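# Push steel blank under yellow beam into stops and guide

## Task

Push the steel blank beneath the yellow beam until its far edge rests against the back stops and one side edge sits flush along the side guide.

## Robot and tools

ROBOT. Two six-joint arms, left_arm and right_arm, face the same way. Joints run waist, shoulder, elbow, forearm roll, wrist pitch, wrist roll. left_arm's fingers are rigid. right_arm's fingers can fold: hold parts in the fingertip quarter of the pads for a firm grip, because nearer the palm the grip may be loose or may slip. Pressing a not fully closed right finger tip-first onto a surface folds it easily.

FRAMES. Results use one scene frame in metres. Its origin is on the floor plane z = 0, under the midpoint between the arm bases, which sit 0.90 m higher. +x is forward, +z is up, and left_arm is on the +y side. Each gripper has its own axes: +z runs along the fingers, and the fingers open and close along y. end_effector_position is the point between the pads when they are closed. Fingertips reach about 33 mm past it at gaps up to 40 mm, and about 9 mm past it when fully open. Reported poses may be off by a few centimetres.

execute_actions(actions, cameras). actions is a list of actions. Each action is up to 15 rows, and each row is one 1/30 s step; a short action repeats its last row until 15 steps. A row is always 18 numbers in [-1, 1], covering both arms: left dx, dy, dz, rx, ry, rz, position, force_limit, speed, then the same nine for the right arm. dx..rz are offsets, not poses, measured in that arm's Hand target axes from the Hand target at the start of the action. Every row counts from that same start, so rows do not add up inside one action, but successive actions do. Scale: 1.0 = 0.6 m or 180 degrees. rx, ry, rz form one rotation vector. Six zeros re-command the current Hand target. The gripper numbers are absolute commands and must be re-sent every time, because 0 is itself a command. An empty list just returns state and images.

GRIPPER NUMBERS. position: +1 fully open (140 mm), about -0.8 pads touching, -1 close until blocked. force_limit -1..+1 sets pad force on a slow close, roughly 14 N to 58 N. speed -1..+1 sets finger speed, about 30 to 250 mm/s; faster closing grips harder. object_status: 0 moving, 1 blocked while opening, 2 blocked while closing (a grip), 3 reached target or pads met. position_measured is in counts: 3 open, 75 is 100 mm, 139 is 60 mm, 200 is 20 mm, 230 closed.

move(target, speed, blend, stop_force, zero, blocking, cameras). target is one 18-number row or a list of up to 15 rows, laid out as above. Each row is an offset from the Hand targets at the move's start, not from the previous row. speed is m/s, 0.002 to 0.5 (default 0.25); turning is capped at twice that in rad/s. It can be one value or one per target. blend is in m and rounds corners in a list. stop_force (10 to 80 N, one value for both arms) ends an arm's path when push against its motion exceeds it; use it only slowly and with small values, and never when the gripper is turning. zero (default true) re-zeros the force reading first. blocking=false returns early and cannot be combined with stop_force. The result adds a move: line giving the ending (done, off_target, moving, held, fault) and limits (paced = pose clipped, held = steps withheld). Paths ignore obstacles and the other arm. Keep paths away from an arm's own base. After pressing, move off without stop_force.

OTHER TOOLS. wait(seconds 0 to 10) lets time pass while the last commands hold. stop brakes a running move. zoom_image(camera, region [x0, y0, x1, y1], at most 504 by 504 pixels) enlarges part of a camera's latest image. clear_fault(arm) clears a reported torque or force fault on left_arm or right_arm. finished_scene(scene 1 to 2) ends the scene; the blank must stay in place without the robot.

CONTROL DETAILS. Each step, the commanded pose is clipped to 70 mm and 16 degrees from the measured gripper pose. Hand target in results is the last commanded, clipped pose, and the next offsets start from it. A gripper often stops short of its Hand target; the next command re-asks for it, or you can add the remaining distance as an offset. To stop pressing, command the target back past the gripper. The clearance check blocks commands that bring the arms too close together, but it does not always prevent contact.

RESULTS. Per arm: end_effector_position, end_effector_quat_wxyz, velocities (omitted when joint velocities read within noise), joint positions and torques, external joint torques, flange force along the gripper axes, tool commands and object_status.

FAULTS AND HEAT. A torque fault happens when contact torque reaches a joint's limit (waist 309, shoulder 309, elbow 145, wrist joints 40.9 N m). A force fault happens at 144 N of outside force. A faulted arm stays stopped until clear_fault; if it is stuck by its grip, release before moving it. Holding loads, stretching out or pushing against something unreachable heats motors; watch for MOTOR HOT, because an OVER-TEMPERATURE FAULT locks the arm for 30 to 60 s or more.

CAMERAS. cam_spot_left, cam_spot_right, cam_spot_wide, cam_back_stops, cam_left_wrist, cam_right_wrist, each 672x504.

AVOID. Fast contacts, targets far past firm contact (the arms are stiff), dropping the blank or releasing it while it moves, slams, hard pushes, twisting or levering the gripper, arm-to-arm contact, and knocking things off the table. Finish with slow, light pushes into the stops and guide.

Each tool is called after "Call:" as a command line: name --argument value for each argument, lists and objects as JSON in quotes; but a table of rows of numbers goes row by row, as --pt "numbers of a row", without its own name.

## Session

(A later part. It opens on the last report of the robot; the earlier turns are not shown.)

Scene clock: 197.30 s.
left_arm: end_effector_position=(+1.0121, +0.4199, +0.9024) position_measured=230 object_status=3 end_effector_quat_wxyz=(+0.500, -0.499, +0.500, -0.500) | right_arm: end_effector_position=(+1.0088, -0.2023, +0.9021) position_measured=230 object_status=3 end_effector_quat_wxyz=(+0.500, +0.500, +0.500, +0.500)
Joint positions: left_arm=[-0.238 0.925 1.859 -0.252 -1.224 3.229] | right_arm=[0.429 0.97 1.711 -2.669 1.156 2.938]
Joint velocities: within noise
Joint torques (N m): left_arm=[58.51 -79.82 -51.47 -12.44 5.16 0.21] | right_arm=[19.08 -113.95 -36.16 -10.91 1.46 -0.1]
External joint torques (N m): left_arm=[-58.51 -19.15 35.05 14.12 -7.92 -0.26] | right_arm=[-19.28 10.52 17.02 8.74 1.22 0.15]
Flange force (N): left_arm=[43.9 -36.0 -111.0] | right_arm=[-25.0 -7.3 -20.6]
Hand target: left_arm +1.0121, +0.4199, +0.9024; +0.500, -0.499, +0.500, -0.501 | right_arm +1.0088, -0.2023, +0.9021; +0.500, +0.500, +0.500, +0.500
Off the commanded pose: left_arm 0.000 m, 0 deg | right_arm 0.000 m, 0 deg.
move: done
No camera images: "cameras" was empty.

Call:
move --target '[0,0,-0.0017,0,0,0,-1,1,-1,0,0,0.0017,0,0,0,-1,1,-1]' --speed 0.01 --cameras '["cam_back_stops"]'

Call:
zoom_image --camera "cam_back_stops" --region '[500, 215, 570, 265]'

Call:
zoom_image --camera "cam_back_stops" --region '[140, 225, 200, 275]'

Call:
zoom_image --camera "cam_back_stops" --region '[405, 215, 475, 265]'

Scene clock: 200.80 s.
left_arm: end_effector_position=(+1.0113, +0.4200, +0.9025) position_measured=230 object_status=3 end_effector_quat_wxyz=(+0.500, -0.499, +0.500, -0.501) | right_arm: end_effector_position=(+1.0097, -0.2022, +0.9021) position_measured=230 object_status=3 end_effector_quat_wxyz=(+0.500, +0.500, +0.500, +0.500)
Joint positions: left_arm=[-0.239 0.924 1.861 -0.253 -1.225 3.229] | right_arm=[0.429 0.971 1.71 -2.669 1.154 2.937]
Joint velocities: within noise
Joint torques (N m): left_arm=[48.97 -95.09 25.54 -15.86 -10.64 0.17] | right_arm=[6.66 -104.51 -64.63 -13.83 -6 -0.19]
External joint torques (N m): left_arm=[-49.01 -3.61 -41.73 17.51 7.89 -0.22] | right_arm=[-6.99 0.88 45.43 11.66 8.69 0.24]
Flange force (N): left_arm=[59.3 6.5 81.9] | right_arm=[-40.9 13.0 -100.3]
Hand target: left_arm +1.0111, +0.4199, +0.9024; +0.500, -0.499, +0.500, -0.501 | right_arm +1.0098, -0.2023, +0.9021; +0.500, +0.500, +0.500, +0.500
Off the commanded pose: left_arm 0.000 m, 0 deg | right_arm 0.000 m, 0 deg.
move: done
Images, in order (width x height): cam_back_stops 672x504.

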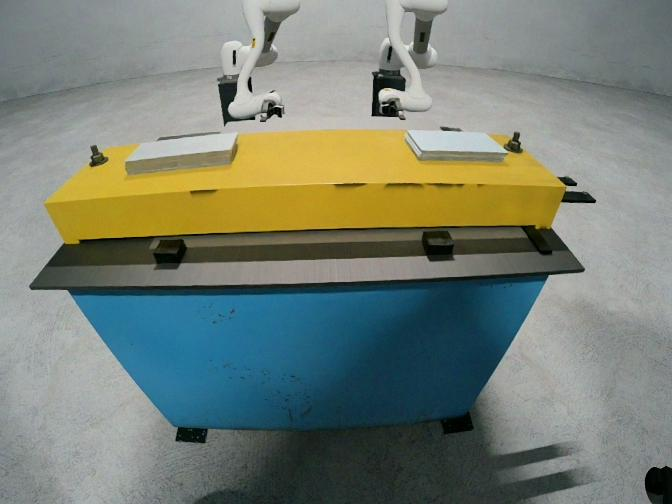

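Scaled by 7.200 from the camera's 672x504 image, which has a finer 960x720 frame.

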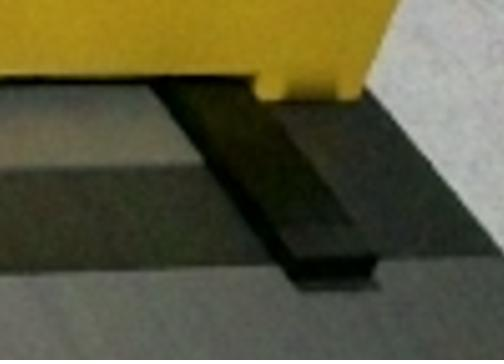

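Scaled by 8.400 from the camera's 672x504 image, which has a finer 960x720 frame.

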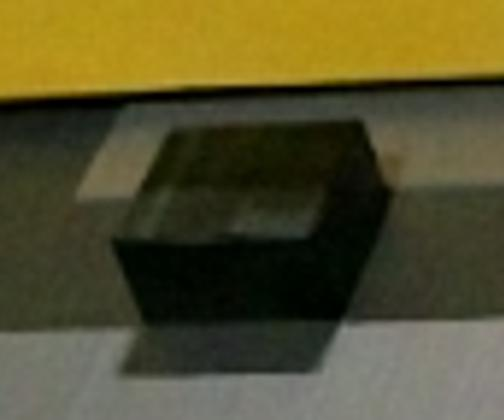

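Scaled by 7.200 from the camera's 672x504 image, which has a finer 960x720 frame.

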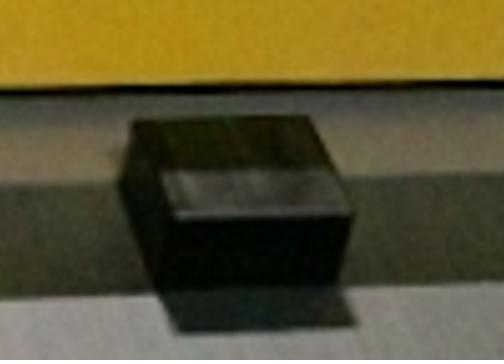

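Call:
move --target '[0.0022,0,0,0,0,0,-1,1,-1,-0.0022,0,0,0,0,0,-1,1,-1]' --speed 0.01 --cameras '["cam_back_stops"]'

Call:
zoom_image --camera "cam_back_stops" --region '[500, 215, 570, 265]'

Call:
zoom_image --camera "cam_back_stops" --region '[140, 225, 200, 275]'

Scene clock: 245.23 s.
left_arm: end_effector_position=(+1.0110, +0.4187, +0.9024) position_measured=230 object_status=3 end_effector_quat_wxyz=(+0.500, -0.500, +0.500, -0.500) | right_arm: end_effector_position=(+1.0098, -0.2035, +0.9021) position_measured=230 object_status=3 end_effector_quat_wxyz=(+0.500, +0.500, +0.500, +0.500)
Joint positions: left_arm=[-0.241 0.924 1.861 -0.255 -1.225 3.23] | right_arm=[0.427 0.97 1.711 -2.671 1.155 2.938]
Joint velocities: within noise
Joint torques (N m): left_arm=[3.44 -90.5 4.94 -1.36 -4.68 0.14] | right_arm=[-14.73 -109.12 -36.72 -2.65 1.47 -0.23]
External joint torques (N m): left_arm=[-3.39 -8.44 -21.28 3.03 1.92 -0.19] | right_arm=[14.36 5.36 17.48 0.48 1.23 0.28]
Flange force (N): left_arm=[7.8 -5.4 40.9] | right_arm=[1.3 -1.3 -40.7]
Hand target: left_arm +1.0110, +0.4186, +0.9024; +0.500, -0.499, +0.500, -0.501 | right_arm +1.0098, -0.2036, +0.9021; +0.500, +0.500, +0.500, +0.500
Off the commanded pose: left_arm 0.000 m, 0 deg | right_arm 0.000 m, 0 deg.
move: done
Images, in order (width x height): cam_back_stops 672x504.

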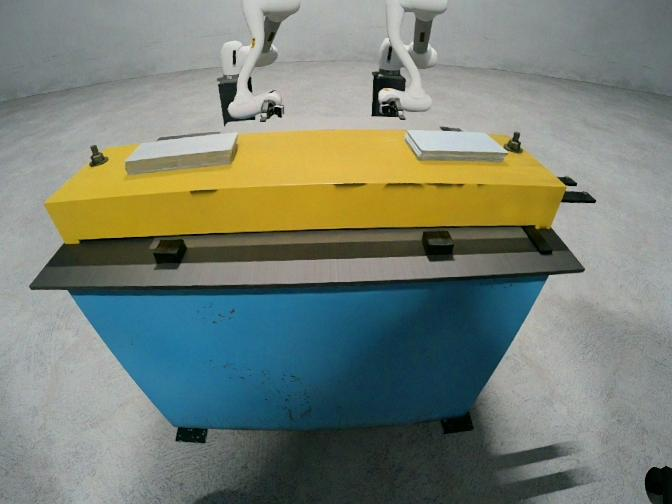

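Scaled by 7.200 from the camera's 672x504 image, which has a finer 960x720 frame.

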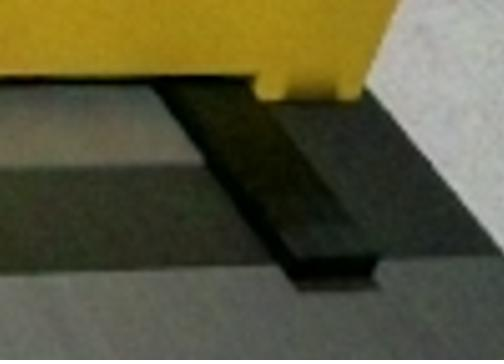

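Scaled by 8.400 from the camera's 672x504 image, which has a finer 960x720 frame.

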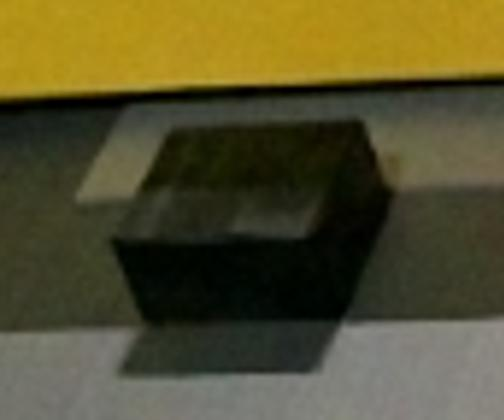

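Call:
move --target '[0,0,0.0005,0,0,0,-1,1,-1,0,0,0.0022,0,0,0,-1,1,-1]' --speed 0.01 --cameras '[]'

Scene clock: 247.43 s.
left_arm: end_effector_position=(+1.0113, +0.4184, +0.9024) position_measured=230 object_status=3 end_effector_quat_wxyz=(+0.500, -0.499, +0.500, -0.501) | right_arm: end_effector_position=(+1.0111, -0.2037, +0.9021) position_measured=230 object_status=3 end_effector_quat_wxyz=(+0.500, +0.500, +0.500, +0.500)
Joint positions: left_arm=[-0.241 0.924 1.86 -0.254 -1.225 3.23] | right_arm=[0.427 0.971 1.708 -2.672 1.153 2.938]
Joint velocities: within noise
Joint torques (N m): left_arm=[13.74 -89.37 -6.52 -3.16 -3.01 0.15] | right_arm=[-13.98 -108.54 -51.4 -5.03 -1.11 -0.16]
External joint torques (N m): left_arm=[-13.75 -9.72 -9.97 4.85 0.24 -0.2] | right_arm=[13.58 4.96 32.18 2.86 3.8 0.2]
Flange force (N): left_arm=[14.7 -10.5 11.5] | right_arm=[-12.1 3.9 -73.7]
Hand target: left_arm +1.0113, +0.4186, +0.9024; +0.500, -0.499, +0.500, -0.501 | right_arm +1.0111, -0.2036, +0.9021; +0.500, +0.500, +0.500, +0.500
Off the commanded pose: left_arm 0.000 m, 0 deg | right_arm 0.000 m, 0 deg.
move: done
No camera images: "cameras" was empty.

Call:
move --target '[0,0,0.0017,0,0,0,-1,1,-1,0,0,0.0008,0,0,0,-1,1,-1]' --speed 0.01 --cameras '["cam_back_stops"]'

Call:
zoom_image --camera "cam_back_stops" --region '[500, 215, 570, 265]'

Call:
zoom_image --camera "cam_back_stops" --region '[140, 225, 200, 275]'

Call:
zoom_image --camera "cam_back_stops" --region '[405, 215, 475, 265]'

Scene clock: 250.33 s.
left_arm: end_effector_position=(+1.0123, +0.4186, +0.9024) position_measured=230 object_status=3 end_effector_quat_wxyz=(+0.500, -0.500, +0.500, -0.500) | right_arm: end_effector_position=(+1.0116, -0.2035, +0.9021) position_measured=230 object_status=3 end_effector_quat_wxyz=(+0.500, +0.500, +0.500, +0.500)
Joint positions: left_arm=[-0.24 0.925 1.858 -0.254 -1.223 3.23] | right_arm=[0.426 0.972 1.707 -2.672 1.152 2.938]
Joint velocities: within noise
Joint torques (N m): left_arm=[12.26 -84.71 -26.58 -1.24 1.36 0.18] | right_arm=[-10.26 -111.41 -40.55 -3.8 1.43 -0.14]
External joint torques (N m): left_arm=[-12.31 -14.16 10.23 2.91 -4.12 -0.22] | right_arm=[9.94 7.65 21.27 1.63 1.26 0.19]
Flange force (N): left_arm=[6.6 -22.1 -38.7] | right_arm=[-5.4 -2.7 -44.7]
Hand target: left_arm +1.0124, +0.4186, +0.9024; +0.500, -0.499, +0.500, -0.501 | right_arm +1.0116, -0.2036, +0.9021; +0.500, +0.500, +0.500, +0.500
Off the commanded pose: left_arm 0.000 m, 0 deg | right_arm 0.000 m, 0 deg.
move: done
Images, in order (width x height): cam_back_stops 672x504.

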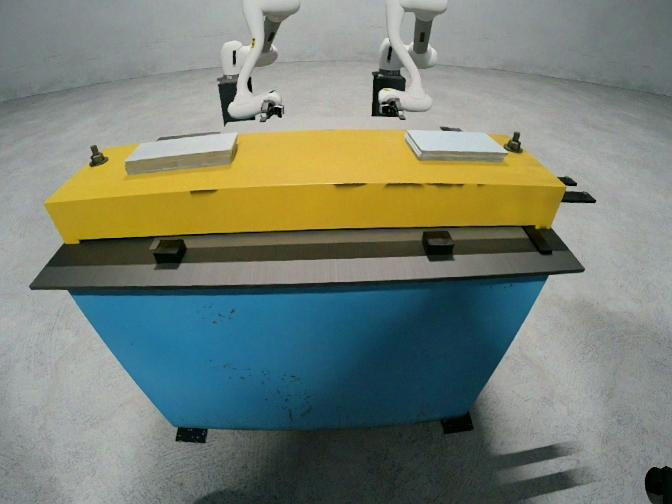

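Scaled by 7.200 from the camera's 672x504 image, which has a finer 960x720 frame.

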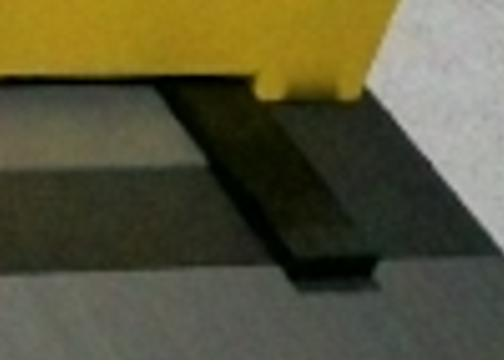

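Scaled by 8.400 from the camera's 672x504 image, which has a finer 960x720 frame.

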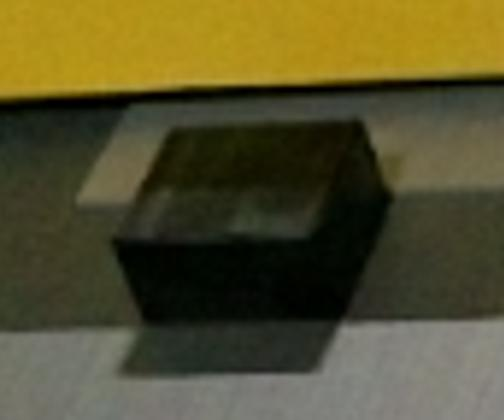

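Scaled by 7.200 from the camera's 672x504 image, which has a finer 960x720 frame.

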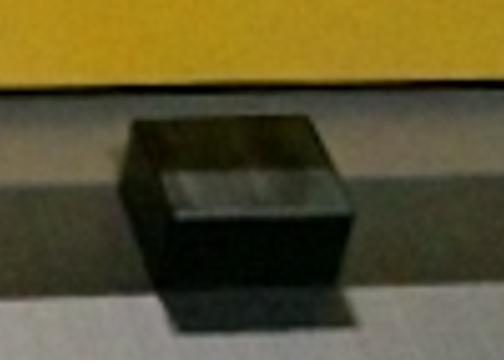

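Call:
move --target '[0,0,0.002,0,0,0,-1,1,-1,0,0,0.002,0,0,0,-1,1,-1]' --speed 0.008 --cameras '[]'

Scene clock: 252.77 s.
left_arm: end_effector_position=(+1.0136, +0.4185, +0.9024) position_measured=230 object_status=3 end_effector_quat_wxyz=(+0.500, -0.499, +0.500, -0.501) | right_arm: end_effector_position=(+1.0128, -0.2036, +0.9021) position_measured=230 object_status=3 end_effector_quat_wxyz=(+0.500, +0.500, +0.500, +0.500)
Joint positions: left_arm=[-0.24 0.926 1.855 -0.254 -1.221 3.23] | right_arm=[0.426 0.972 1.705 -2.672 1.151 2.937]
Joint velocities: within noise
Joint torques (N m): left_arm=[8.13 -85.84 -27.23 -0.02 1.33 0.16] | right_arm=[-16.15 -111.07 -39.59 -2.32 1.77 -0.14]
External joint torques (N m): left_arm=[-8.18 -13.3 10.73 1.71 -4.09 -0.2] | right_arm=[16.6 7.25 20.24 0.12 0.9 0.19]
Flange force (N): left_arm=[2.5 -21.1 -38.1] | right_arm=[1.5 -2.6 -45.7]
Hand target: left_arm +1.0136, +0.4186, +0.9024; +0.500, -0.499, +0.500, -0.501 | right_arm +1.0128, -0.2036, +0.9021; +0.500, +0.500, +0.500, +0.500
Off the commanded pose: left_arm 0.000 m, 0 deg | right_arm 0.000 m, 0 deg.
move: done
No camera images: "cameras" was empty.

Call:
move --target '[0,0,0.0018,0,0,0,-1,1,-1,0,0,0.0018,0,0,0,-1,1,-1]' --speed 0.008 --cameras '["cam_back_stops","cam_spot_left"]'

Call:
zoom_image --camera "cam_back_stops" --region '[500, 215, 570, 265]'

Call:
zoom_image --camera "cam_back_stops" --region '[140, 225, 200, 275]'

Call:
zoom_image --camera "cam_spot_left" --region '[195, 260, 265, 330]'

Scene clock: 256.33 s.
left_arm: end_effector_position=(+1.0146, +0.4186, +0.9024) position_measured=230 object_status=3 end_effector_quat_wxyz=(+0.500, -0.499, +0.500, -0.500) | right_arm: end_effector_position=(+1.0139, -0.2036, +0.9021) position_measured=230 object_status=3 end_effector_quat_wxyz=(+0.500, +0.500, +0.500, +0.500)
Joint positions: left_arm=[-0.239 0.926 1.853 -0.254 -1.22 3.231] | right_arm=[0.425 0.973 1.703 -2.673 1.149 2.937]
Joint velocities: within noise
Joint torques (N m): left_arm=[8.82 -84.94 -27.95 -0.14 1.62 0.2] | right_arm=[-16.71 -110.74 -39.49 -1.98 1.72 -0.25]
External joint torques (N m): left_arm=[-8.81 -14.27 11.43 1.82 -4.38 -0.25] | right_arm=[16.34 6.82 20.09 -0.21 0.97 0.29]
Flange force (N): left_arm=[2.7 -22.6 -40.8] | right_arm=[0.6 -2.2 -45.5]
Hand target: left_arm +1.0146, +0.4186, +0.9024; +0.500, -0.499, +0.500, -0.501 | right_arm +1.0139, -0.2036, +0.9021; +0.500, +0.500, +0.500, +0.500
Off the commanded pose: left_arm 0.000 m, 0 deg | right_arm 0.000 m, 0 deg.
move: done
Images, in order (width x height): cam_spot_left 672x504, cam_back_stops 672x504.

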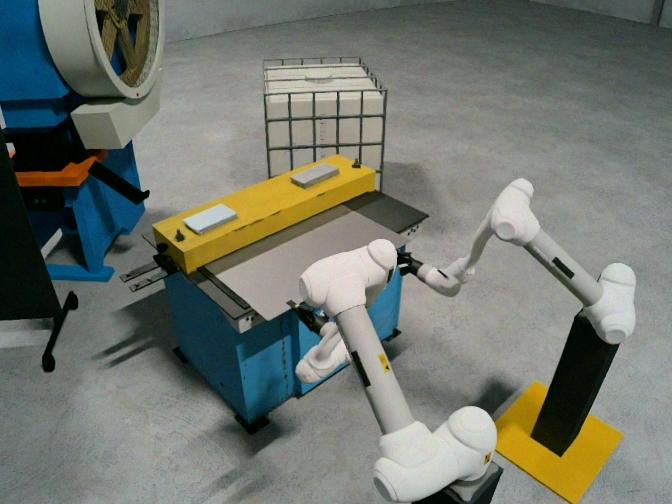

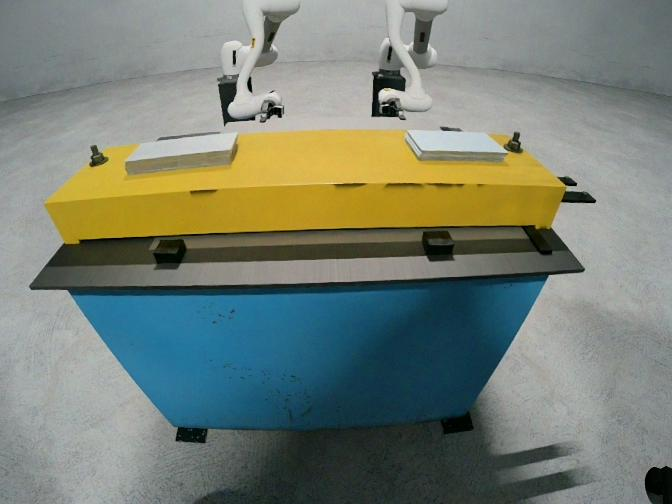

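Scaled by 7.200 from the camera's 672x504 image, which has a finer 960x720 frame.

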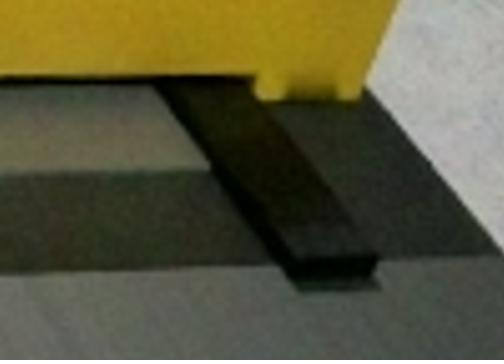

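Scaled by 8.400 from the camera's 672x504 image, which has a finer 960x720 frame.

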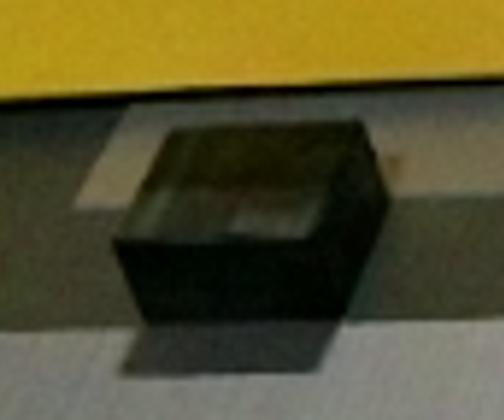

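Scaled by 7.200 from the camera's 672x504 image, which has a finer 960x720 frame.

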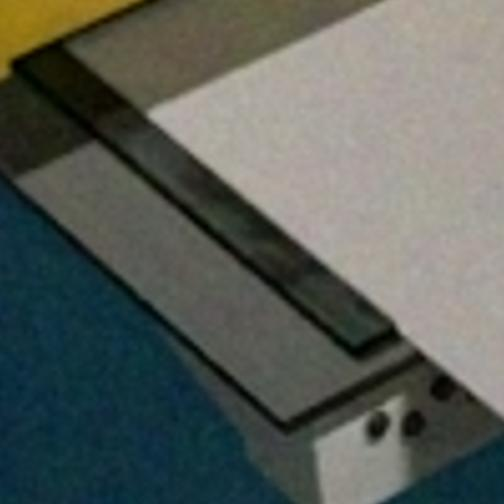

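Call:
move --target '[0,0,0.0017,0,0,0,-1,1,-1,0,0,0.0017,0,0,0,-1,1,-1]' --speed 0.008 --cameras '[]'

Scene clock: 259.10 s.
left_arm: end_effector_position=(+1.0157, +0.4186, +0.9024) position_measured=230 object_status=3 end_effector_quat_wxyz=(+0.500, -0.499, +0.500, -0.500) | right_arm: end_effector_position=(+1.0142, -0.2036, +0.9017) position_measured=230 object_status=3 end_effector_quat_wxyz=(+0.500, +0.500, +0.500, +0.500)
Joint positions: left_arm=[-0.239 0.927 1.851 -0.254 -1.218 3.231] | right_arm=[0.425 0.974 1.702 -2.673 1.149 2.936]
Joint velocities: within noise
Joint torques (N m): left_arm=[14.76 -78.49 -60.37 0.94 8.1 0.25] | right_arm=[-23.79 -94.81 -43.42 -1.96 -4.57 -0.35]
External joint torques (N m): left_arm=[-14.73 -20.33 44.01 0.73 -10.84 -0.29] | right_arm=[23.53 -9.23 23.95 -0.24 7.26 0.4]
External joint torques when the fault began: right_arm=[37.53 -3.58 50.12 1.62 8.93 0.33]
Flange force (N): left_arm=[-1.7 -39.9 -122.8] | right_arm=[-2.4 17.1 -75.8]
Flange force when the fault began (N): right_arm=[-8.2 19.2 -134.3]
Hand target: left_arm +1.0157, +0.4186, +0.9024; +0.500, -0.499, +0.500, -0.501 | right_arm +1.0142, -0.2036, +0.9017; +0.500, +0.500, +0.500, +0.500 (not the last commanded pose)
Tool commands: left_gripper/position=-1.0 left_gripper/force_limit=+1.0 left_gripper/speed=-1.0 right_gripper/position=-1.0 right_gripper/force_limit=+1.0 right_gripper/speed=-1.0
Off the commanded pose: left_arm 0.000 m, 0 deg | right_arm 0.001 m, 0 deg.
FORCE FAULT: contact force on the right arm reached its limit, and that arm stopped. The contact can be on any part of that arm, not only on its tool. That arm's remaining commands of this call were not run. That arm is still stopped at the end of this call. While its stop runs, that arm takes no new command, but its gripper still runs the gripper command that each later call begins with.
CLEAR FAULT: the right arm stays stopped until you call clear_fault(arm="right_arm").
move: fault (right_arm)
No camera images: "cameras" was empty.

Call:
clear_fault --arm "right_arm" --cameras '[]'

Call:
move --target '[-0.0017,0,-0.0015,0,0,0,-1,1,-1,0.0017,0.0007,-0.0003,0,0,0,-1,1,-1]' --speed 0.008 --cameras '[]'

Scene clock: 263.43 s.
left_arm: end_effector_position=(+1.0157, +0.4186, +0.9024) position_measured=230 object_status=3 end_effector_quat_wxyz=(+0.500, -0.499, +0.500, -0.500) | right_arm: end_effector_position=(+1.0142, -0.2036, +0.9017) position_measured=230 object_status=3 end_effector_quat_wxyz=(+0.500, +0.500, +0.500, +0.500)
Joint positions: left_arm=[-0.239 0.927 1.851 -0.254 -1.218 3.231] | right_arm=[0.425 0.974 1.702 -2.673 1.149 2.936]
Joint velocities: within noise
Joint torques (N m): left_arm=[15.58 -78.44 -61.21 1 8.28 0.3] | right_arm=[-23.91 -94.8 -43.03 -1.97 -4.44 -0.38]
External joint torques (N m): left_arm=[-15.59 -20.52 44.77 0.68 -11.03 -0.35] | right_arm=[23.81 -9.09 23.64 -0.22 7.12 0.43]
Flange force (N): left_arm=[-0.8 -40.4 -125.1] | right_arm=[-1.7 16.9 -75.0]
Hand target: left_arm +1.0157, +0.4186, +0.9024; +0.500, -0.499, +0.500, -0.501 | right_arm +1.0142, -0.2036, +0.9017; +0.500, +0.500, +0.500, +0.500 (not the last commanded pose)
Tool commands: left_gripper/position=-1.0 left_gripper/force_limit=+1.0 left_gripper/speed=-1.0 right_gripper/position=-1.0 right_gripper/force_limit=+1.0 right_gripper/speed=-1.0
Off the commanded pose: left_arm 0.000 m, 0 deg | right_arm 0.001 m, 0 deg.
FORCE FAULT, CONTINUED: the right arm's stop, for the force fault that an earlier result reported, is over. The call counts as one of the actions that you can send in this scene. That arm's target is now where it stood when the stop ended, not its last command. That arm accepts commands again.
CLEAR FAULT: your call cleared the right arm's force fault. If the contact force or a joint's load stays at its limit, that arm stops again.
No camera images: "cameras" was empty.

Scene clock: 264.13 s.
left_arm: end_effector_position=(+1.0149, +0.4194, +0.9025) position_measured=230 object_status=3 end_effector_quat_wxyz=(+0.500, -0.499, +0.500, -0.501) | right_arm: end_effector_position=(+1.0140, -0.2027, +0.9020) position_measured=230 object_status=3 end_effector_quat_wxyz=(+0.500, +0.500, +0.500, +0.500)
Joint positions: left_arm=[-0.238 0.926 1.853 -0.252 -1.22 3.23] | right_arm=[0.426 0.973 1.702 -2.671 1.148 2.935]
Joint velocities: within noise
Joint torques (N m): left_arm=[32.95 -93.28 10.69 -9.71 -7.37 0.2] | right_arm=[11.37 -105.74 -40.13 -9.05 -2.3 -0.35]
External joint torques (N m): left_arm=[-32.98 -5.83 -27.25 11.39 4.62 -0.25] | right_arm=[-11.03 1.58 20.59 6.84 4.98 0.39]
Flange force (N): left_arm=[39.4 -0.6 50.5] | right_arm=[-25.9 3.4 -42.6]
Hand target: left_arm +1.0148, +0.4196, +0.9024; +0.500, -0.499, +0.500, -0.501 | right_arm +1.0140, -0.2025, +0.9021; +0.500, +0.500, +0.500, +0.500
Off the commanded pose: left_arm 0.000 m, 0 deg | right_arm 0.000 m, 0 deg.
move: done
No camera images: "cameras" was empty.

Call:
move --target '[-0.0015,0,0.0008,0,0,0,-1,1,-1,0.0015,0,0,0,0,0,-1,1,-1]' --speed 0.008 --cameras '[]'

Scene clock: 266.37 s.
left_arm: end_effector_position=(+1.0152, +0.4204, +0.9024) position_measured=230 object_status=3 end_effector_quat_wxyz=(+0.500, -0.499, +0.500, -0.501) | right_arm: end_effector_position=(+1.0140, -0.2018, +0.9021) position_measured=230 object_status=3 end_effector_quat_wxyz=(+0.500, +0.500, +0.500, +0.500)
Joint positions: left_arm=[-0.237 0.926 1.853 -0.251 -1.219 3.23] | right_arm=[0.427 0.973 1.701 -2.67 1.148 2.934]
Joint velocities: within noise
Joint torques (N m): left_arm=[74.35 -89.26 -5.31 -20.14 -4.71 0.24] | right_arm=[40.18 -110.24 -52.98 -19.08 -4.39 -0.23]
External joint torques (N m): left_arm=[-74.43 -9.66 -11.27 21.84 1.96 -0.29] | right_arm=[-40.05 6.1 33.51 16.88 7.08 0.27]
Flange force (N): left_arm=[74.7 -9.9 0.1] | right_arm=[-58.5 2.7 -55.3]
Hand target: left_arm +1.0153, +0.4205, +0.9024; +0.500, -0.499, +0.500, -0.501 | right_arm +1.0140, -0.2016, +0.9021; +0.500, +0.500, +0.500, +0.500
Off the commanded pose: left_arm 0.000 m, 0 deg | right_arm 0.000 m, 0 deg.
move: done
No camera images: "cameras" was empty.

Call:
execute_actions --actions '[]' --cameras '["cam_back_stops","cam_spot_left"]'

Call:
zoom_image --camera "cam_back_stops" --region '[500, 215, 570, 265]'

Call:
zoom_image --camera "cam_back_stops" --region '[140, 225, 200, 275]'

Call:
zoom_image --camera "cam_back_stops" --region '[405, 215, 475, 265]'

Call:
zoom_image --camera "cam_spot_left" --region '[195, 260, 265, 330]'

Scene clock: 270.53 s.
left_arm: end_effector_position=(+1.0153, +0.4205, +0.9024) position_measured=230 object_status=3 end_effector_quat_wxyz=(+0.500, -0.499, +0.500, -0.501) | right_arm: end_effector_position=(+1.0140, -0.2016, +0.9021) position_measured=230 object_status=3 end_effector_quat_wxyz=(+0.500, +0.500, +0.500, +0.500)
Joint positions: left_arm=[-0.236 0.927 1.853 -0.251 -1.219 3.23] | right_arm=[0.427 0.973 1.701 -2.67 1.148 2.934]
Joint velocities: within noise
Joint torques (N m): left_arm=[79.62 -87.68 -13.25 -21.07 -3.21 0.31] | right_arm=[42.53 -109.34 -55.21 -20.32 -5.28 -0.3]
External joint torques (N m): left_arm=[-79.56 -11.35 -3.13 22.74 0.46 -0.36] | right_arm=[-42.36 5.23 35.72 18.11 7.96 0.35]
Flange force (N): left_arm=[76.9 -14.5 -21.3] | right_arm=[-62.4 4.3 -60.5]
Hand target: left_arm +1.0153, +0.4205, +0.9024; +0.500, -0.499, +0.500, -0.501 | right_arm +1.0140, -0.2016, +0.9021; +0.500, +0.500, +0.500, +0.500
Tool commands: left_gripper/position=-1.0 left_gripper/force_limit=+1.0 left_gripper/speed=-1.0 right_gripper/position=-1.0 right_gripper/force_limit=+1.0 right_gripper/speed=-1.0
Off the commanded pose: left_arm 0.000 m, 0 deg | right_arm 0.000 m, 0 deg.
Images, in order (width x height): cam_spot_left 672x504, cam_back_stops 672x504.

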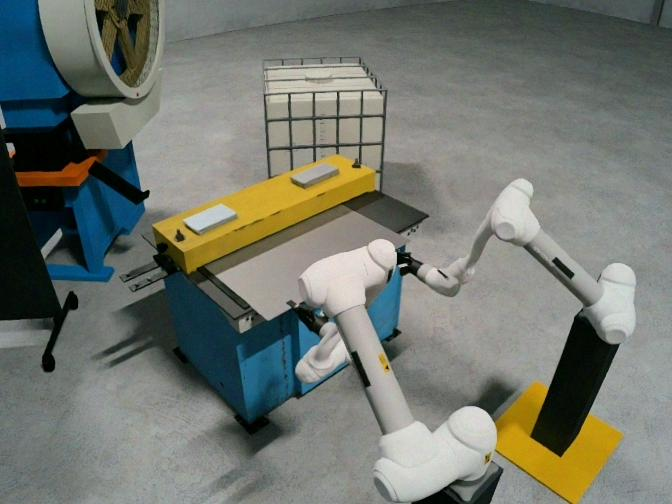

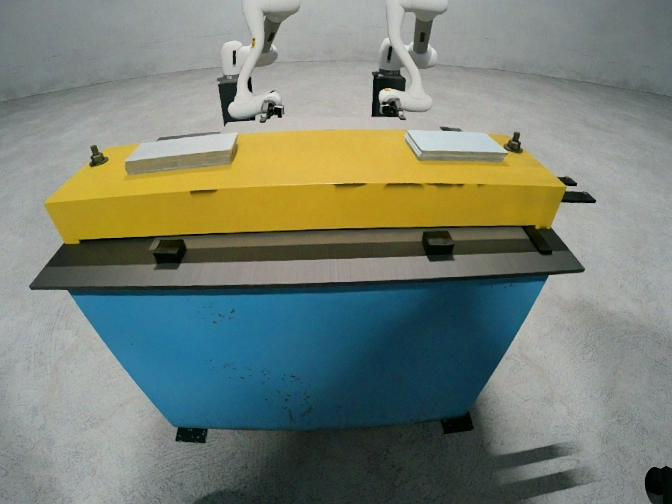

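Scaled by 7.200 from the camera's 672x504 image, which has a finer 960x720 frame.

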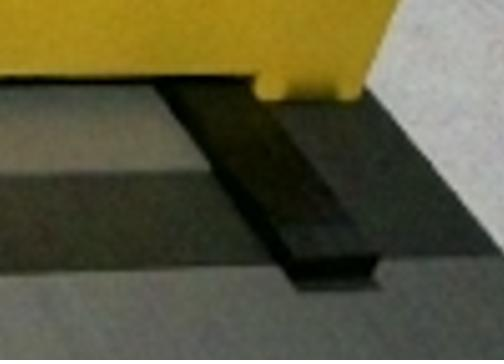

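Scaled by 8.400 from the camera's 672x504 image, which has a finer 960x720 frame.

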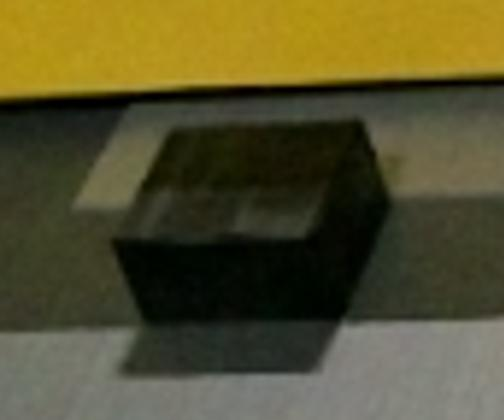

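Scaled by 7.200 from the camera's 672x504 image, which has a finer 960x720 frame.

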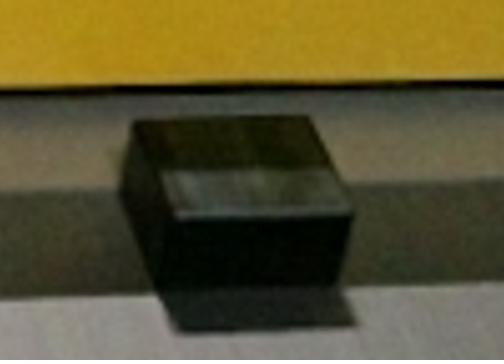

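Scaled by 7.200 from the camera's 672x504 image, which has a finer 960x720 frame.

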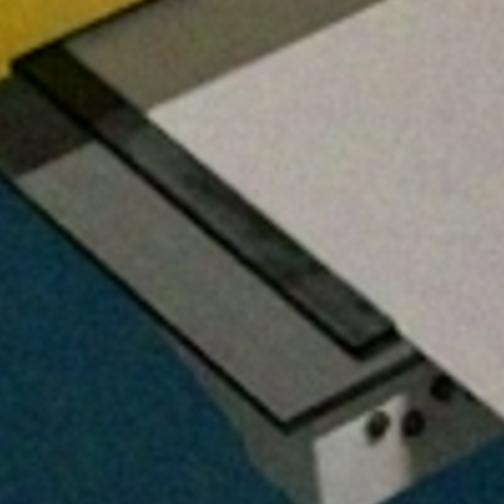

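Call:
move --target '[0.0012,0,0,0,0,0,-1,1,-1,-0.0013,0,0,0,0,0,-1,1,-1]' --speed 0.008 --cameras '[]'

Call:
move --target '[0,0,0.001,0,0,0,-1,1,-1,0,0,0.0005,0,0,0,-1,1,-1]' --speed 0.008 --cameras '[]'

Scene clock: 278.47 s.
left_arm: end_effector_position=(+1.0153, +0.4199, +0.9024) position_measured=230 object_status=3 end_effector_quat_wxyz=(+0.500, -0.500, +0.500, -0.500) | right_arm: end_effector_position=(+1.0140, -0.2023, +0.9020) position_measured=230 object_status=3 end_effector_quat_wxyz=(+0.500, +0.500, +0.500, +0.500)
Joint positions: left_arm=[-0.237 0.927 1.852 -0.252 -1.219 3.23] | right_arm=[0.427 0.973 1.701 -2.671 1.148 2.935]
Joint velocities: within noise
Joint torques (N m): left_arm=[60.94 -86.28 -17.9 -15.46 -1.59 0.27] | right_arm=[27.89 -107.56 -45.49 -15.12 -3.56 -0.39]
External joint torques (N m): left_arm=[-60.94 -12.7 1.44 17.14 -1.16 -0.32] | right_arm=[-28.4 3.35 25.98 12.93 6.26 0.43]
Flange force (N): left_arm=[57.1 -17.5 -28.9] | right_arm=[-43.3 3.2 -46.3]
Hand target: left_arm +1.0153, +0.4198, +0.9024; +0.500, -0.499, +0.500, -0.501 | right_arm +1.0140, -0.2024, +0.9021; +0.500, +0.500, +0.500, +0.500
Off the commanded pose: left_arm 0.000 m, 0 deg | right_arm 0.000 m, 0 deg.
move: done
No camera images: "cameras" was empty.

Scene clock: 279.17 s.
left_arm: end_effector_position=(+1.0158, +0.4197, +0.9024) position_measured=230 object_status=3 end_effector_quat_wxyz=(+0.500, -0.499, +0.500, -0.501) | right_arm: end_effector_position=(+1.0142, -0.2024, +0.9022) position_measured=230 object_status=3 end_effector_quat_wxyz=(+0.500, +0.500, +0.500, +0.500)
Joint positions: left_arm=[-0.237 0.927 1.851 -0.252 -1.218 3.23] | right_arm=[0.426 0.973 1.701 -2.671 1.148 2.935]
Joint velocities: within noise
Joint torques (N m): left_arm=[51.78 -79.36 -52.65 -10.49 5.86 0.18] | right_arm=[14.12 -110.05 -58.35 -14.44 -3.95 -0.32]
External joint torques (N m): left_arm=[-51.75 -19.87 36.08 12.18 -8.63 -0.22] | right_arm=[-14.68 6.16 38.94 12.26 6.63 0.37]
Flange force (N): left_arm=[36.5 -36.9 -112.9] | right_arm=[-40.1 4.4 -77.8]
Hand target: left_arm +1.0159, +0.4198, +0.9024; +0.500, -0.499, +0.500, -0.501 | right_arm +1.0143, -0.2024, +0.9021; +0.500, +0.500, +0.500, +0.500
Off the commanded pose: left_arm 0.000 m, 0 deg | right_arm 0.000 m, 0 deg.
move: done
No camera images: "cameras" was empty.

Call:
move --target '[0.0005,0,-0.0012,0,0,0,-1,1,-1,-0.0005,0,0.0006,0,0,0,-1,1,-1]' --speed 0.008 --cameras '[]'

Scene clock: 281.87 s.
left_arm: end_effector_position=(+1.0154, +0.4196, +0.9025) position_measured=230 object_status=3 end_effector_quat_wxyz=(+0.500, -0.500, +0.500, -0.500) | right_arm: end_effector_position=(+1.0141, -0.2030, +0.9018) position_measured=230 object_status=3 end_effector_quat_wxyz=(+0.500, +0.500, +0.500, +0.499)
Joint positions: left_arm=[-0.238 0.927 1.852 -0.252 -1.219 3.23] | right_arm=[0.426 0.973 1.702 -2.671 1.148 2.935]
Joint velocities: within noise
Joint torques (N m): left_arm=[45.07 -85.88 -14.37 -11.3 -1.5 0.2] | right_arm=[1.15 -97.87 -43.52 -8.58 -5.3 -0.42]
External joint torques (N m): left_arm=[-45.03 -13.44 -2.24 13 -1.26 -0.24] | right_arm=[-1.55 -5.97 24.13 6.4 7.98 0.46]
External joint torques when the fault began: right_arm=[1.11 0.2 56.06 12.32 10.91 0.44]
Flange force (N): left_arm=[42.5 -17.3 -17.5] | right_arm=[-22.5 13.0 -63.4]
Flange force when the fault began (N): right_arm=[-42.2 16.6 -129.8]
Hand target: left_arm +1.0152, +0.4195, +0.9024; +0.500, -0.499, +0.500, -0.501 | right_arm +1.0141, -0.2030, +0.9018; +0.500, +0.500, +0.500, +0.499 (not the last commanded pose)
Tool commands: left_gripper/position=-1.0 left_gripper/force_limit=+1.0 left_gripper/speed=-1.0 right_gripper/position=-1.0 right_gripper/force_limit=+1.0 right_gripper/speed=-1.0
Off the commanded pose: left_arm 0.000 m, 0 deg | right_arm 0.001 m, 0 deg.
FORCE FAULT: contact force on the right arm reached its limit, and that arm stopped. The contact can be on any part of that arm, not only on its tool. That arm's remaining commands of this call were not run. That arm is still stopped at the end of this call. While its stop runs, that arm takes no new command, but its gripper still runs the gripper command that each later call begins with.
CLEAR FAULT: the right arm stays stopped until you call clear_fault(arm="right_arm").
move: fault (right_arm)
No camera images: "cameras" was empty.

Call:
clear_fault --arm "right_arm" --cameras '[]'

Call:
execute_actions --actions '[[[0,0,0,0,0,0,-0.15,1,-1,0,0,0,0,0,0,-0.15,1,-1]],[[0,0,0,0,0,0,-0.15,1,-1,0,0,0,0,0,0,-0.15,1,-1]],[[0,0,0,0,0,0,-0.15,1,-1,0,0,0,0,0,0,-0.15,1,-1]]]' --cameras '[]'

Call:
move --pt "0 0 -0.2 0 0 0 -0.14 1 -1 0 0 0 0 0 0 -0.15 1 -1" --pt "-0.098 -0.3625 -0.0983 -0.1179 -0.1179 -0.4897 -0.14 1 -1 0 0 0 0 0 0 -0.15 1 -1" --pt "-0.15 -0.1958 0.0742 -0.1179 -0.1179 -0.4897 1 1 0.5 0 0 0 0 0 0 -0.15 1 -1" --speed '[0.15,0.3,0.2]' --cameras '["cam_left_wrist","cam_back_stops","cam_spot_left"]'

Call:
zoom_image --camera "cam_left_wrist" --region '[240, 20, 340, 120]'

Call:
zoom_image --camera "cam_left_wrist" --region '[220, 200, 320, 300]'

Call:
zoom_image --camera "cam_left_wrist" --region '[230, 110, 330, 210]'

Call:
zoom_image --camera "cam_back_stops" --region '[500, 215, 570, 265]'

Call:
zoom_image --camera "cam_back_stops" --region '[140, 225, 200, 275]'

Call:
zoom_image --camera "cam_back_stops" --region '[405, 215, 475, 265]'

Scene clock: 290.07 s.
left_arm: end_effector_position=(+1.0152, +0.4195, +0.9024) position_measured=230 object_status=3 end_effector_quat_wxyz=(+0.500, -0.499, +0.500, -0.501) | right_arm: end_effector_position=(+1.0141, -0.2030, +0.9018) position_measured=230 object_status=3 end_effector_quat_wxyz=(+0.500, +0.500, +0.500, +0.499)
Joint positions: left_arm=[-0.238 0.927 1.852 -0.252 -1.219 3.23] | right_arm=[0.426 0.973 1.702 -2.671 1.148 2.935]
Joint velocities: within noise
Joint torques (N m): left_arm=[37.9 -87.41 -2.37 -10.31 -3.4 0.14] | right_arm=[1.73 -97.85 -42.49 -8.54 -5.22 -0.42]
External joint torques (N m): left_arm=[-37.87 -11.96 -14.25 12 0.64 -0.19] | right_arm=[-1.38 -6.14 23.06 6.34 7.9 0.46]
Flange force (N): left_arm=[39.1 -11.7 13.0] | right_arm=[-21.3 12.9 -61.4]
Hand target: left_arm +1.0152, +0.4195, +0.9024; +0.500, -0.499, +0.500, -0.501 | right_arm +1.0141, -0.2030, +0.9018; +0.500, +0.500, +0.500, +0.499 (not the last commanded pose)
Tool commands: left_gripper/position=-1.0 left_gripper/force_limit=+1.0 left_gripper/speed=-1.0 right_gripper/position=-1.0 right_gripper/force_limit=+1.0 right_gripper/speed=-1.0
Off the commanded pose: left_arm 0.000 m, 0 deg | right_arm 0.001 m, 0 deg.
FORCE FAULT, CONTINUED: the right arm's stop, for the force fault that an earlier result reported, is over. The call counts as one of the actions that you can send in this scene. That arm's target is now where it stood when the stop ended, not its last command. That arm accepts commands again.
CLEAR FAULT: your call cleared the right arm's force fault. If the contact force or a joint's load stays at its limit, that arm stops again.
No camera images: "cameras" was empty.

Scene clock: 292.03 s.
left_arm: end_effector_position=(+1.0152, +0.4195, +0.9024) position_measured=148 object_status=0 end_effector_quat_wxyz=(+0.500, -0.499, +0.500, -0.500) | right_arm: end_effector_position=(+1.0141, -0.2030, +0.9018) position_measured=148 object_status=0 end_effector_quat_wxyz=(+0.500, +0.500, +0.500, +0.499)
Joint positions: left_arm=[-0.238 0.927 1.852 -0.252 -1.219 3.23] | right_arm=[0.426 0.973 1.701 -2.671 1.148 2.935]
Joint velocities: within noise
Joint torques (N m): left_arm=[-1.1 -92.99 -16.54 1.86 -2.87 -0.07] | right_arm=[-0.39 -106.24 -20.1 -2.32 1.93 -0.21]
External joint torques (N m): left_arm=[1.08 -6.48 -0.23 -0.15 0.11 0.03] | right_arm=[0.26 2.15 0.63 0.13 0.75 0.26]
External joint torques at the end of the 1st action: left_arm=[0.85 -6.44 0.1 -0.21 0.18 0.06] | right_arm=[1.06 2.09 0.69 -0.01 0.71 0.22]
External joint torques at the end of the 2nd action: left_arm=[1.05 -5.67 0.2 -0.16 0.18 0.04] | right_arm=[0.78 1.7 0.82 0.06 0.69 0.18]
Flange force (N): left_arm=[-1.9 -10.2 -2.8] | right_arm=[0.1 -3.6 -1.1]
Flange force at the end of the 1st action (N): left_arm=[-1.6 -10.4 -3.5] | right_arm=[0.8 -3.5 -1.6]
Flange force at the end of the 2nd action (N): left_arm=[-1.9 -9.2 -3.1] | right_arm=[0.4 -2.8 -1.9]
Hand target: left_arm +1.0152, +0.4195, +0.9024; +0.500, -0.499, +0.500, -0.501 | right_arm +1.0141, -0.2030, +0.9018; +0.500, +0.500, +0.500, +0.499
Off the commanded pose: left_arm 0.000 m, 0 deg | right_arm 0.000 m, 0 deg.
No camera images: "cameras" was empty.

Scene clock: 298.00 s.
left_arm: end_effector_position=(+1.0598, +0.5095, +1.0200) position_measured=3 object_status=0 end_effector_quat_wxyz=(+0.000, +0.853, -0.001, +0.522) | right_arm: end_effector_position=(+1.0141, -0.2030, +0.9017) position_measured=148 object_status=3 end_effector_quat_wxyz=(+0.500, +0.500, +0.500, +0.499)
Joint positions: left_arm=[-0.098 0.619 1.715 -0.293 -0.301 1.808] | right_arm=[0.426 0.973 1.702 -2.671 1.148 2.935]
Joint velocities: within noise
Joint torques (N m): left_arm=[-1.37 -85.73 -31.72 3.25 -2.48 -0.05] | right_arm=[-0.19 -105.81 -19.97 -2.32 1.9 -0.15]
External joint torques (N m): left_arm=[1.36 -6.43 -0.26 -0.09 0.1 0.05] | right_arm=[0.35 1.75 0.52 0.12 0.78 0.2]
Flange force (N): left_arm=[3.8 -1.7 -9.4] | right_arm=[0.2 -3.1 -1.2]
Hand target: left_arm +1.0598, +0.5095, +1.0199; +0.000, +0.853, -0.001, +0.522 | right_arm +1.0141, -0.2030, +0.9018; +0.500, +0.500, +0.500, +0.499
Off the commanded pose: left_arm 0.000 m, 0 deg | right_arm 0.000 m, 0 deg.
move: done
camera_calibration:
cam_left_wrist: T_world_to_cam=[[0.000462509, -0.999503, -0.0315179, 0.55263], [-0.73439, 0.0210526, -0.678401, 1.45996], [0.678727, 0.0234602, -0.734016, 0.158358], [0, 0, 0, 1]] pos_world=[0.964443, 0.517905, 1.12409]
Images, in order (width x height): cam_spot_left 672x504, cam_back_stops 672x504, cam_left_wrist 672x504.

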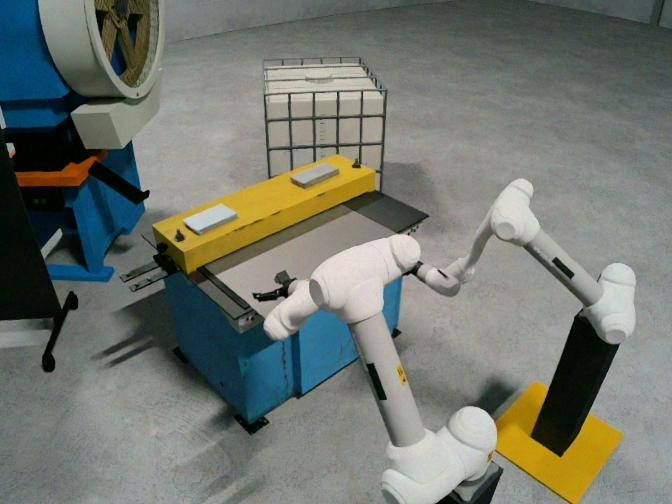

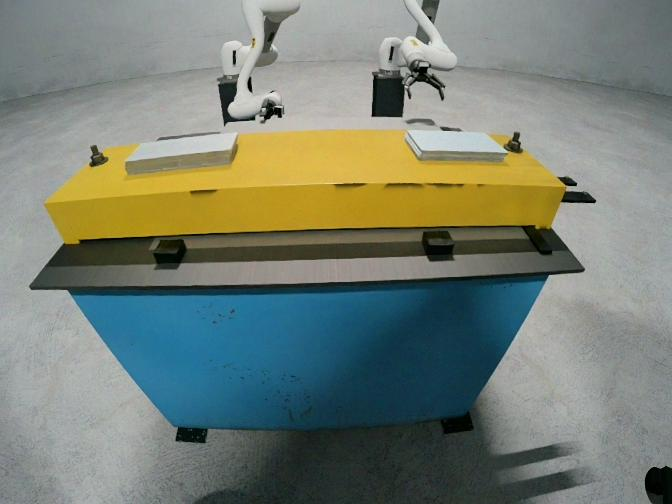

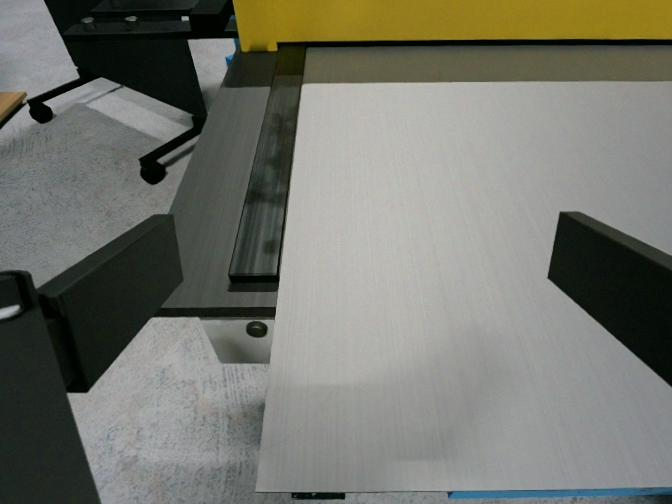

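Scaled by 5.040 from the camera's 672x504 image, which has a finer 960x720 frame.

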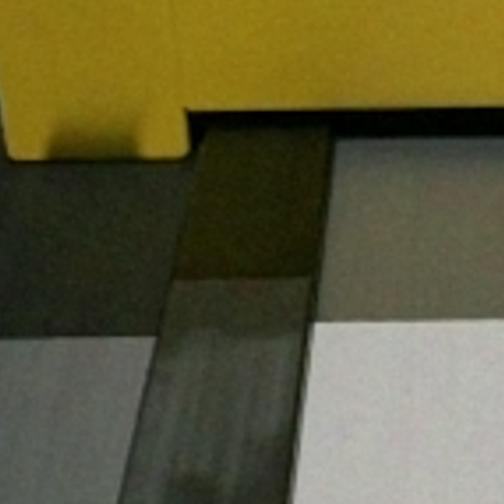

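Scaled by 5.040 from the camera's 672x504 image, which has a finer 960x720 frame.

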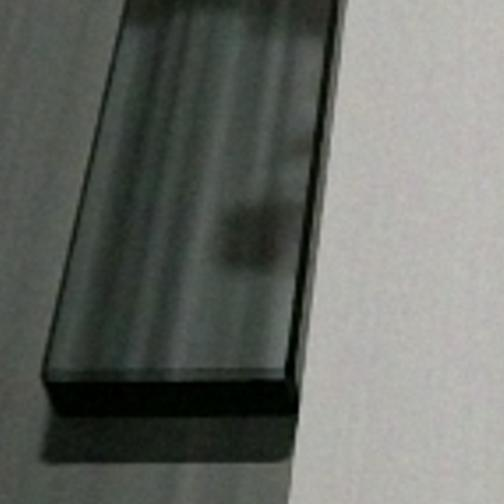

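Scaled by 5.040 from the camera's 672x504 image, which has a finer 960x720 frame.

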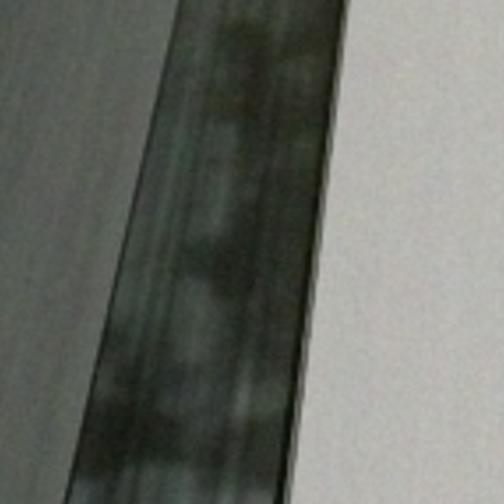

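Scaled by 7.200 from the camera's 672x504 image, which has a finer 960x720 frame.

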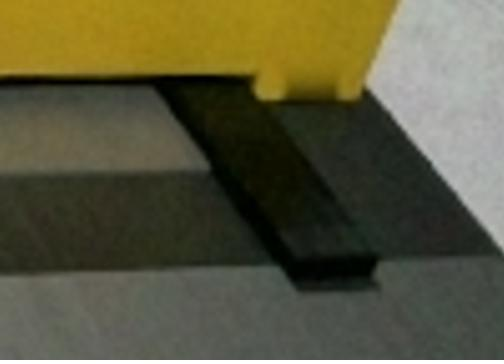

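Scaled by 8.400 from the camera's 672x504 image, which has a finer 960x720 frame.

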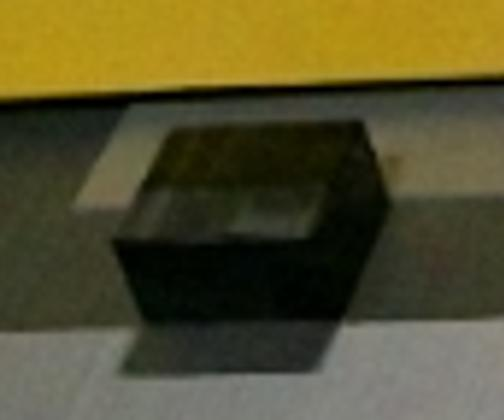

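Scaled by 7.200 from the camera's 672x504 image, which has a finer 960x720 frame.

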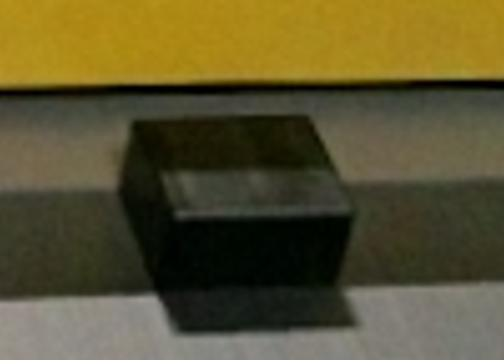

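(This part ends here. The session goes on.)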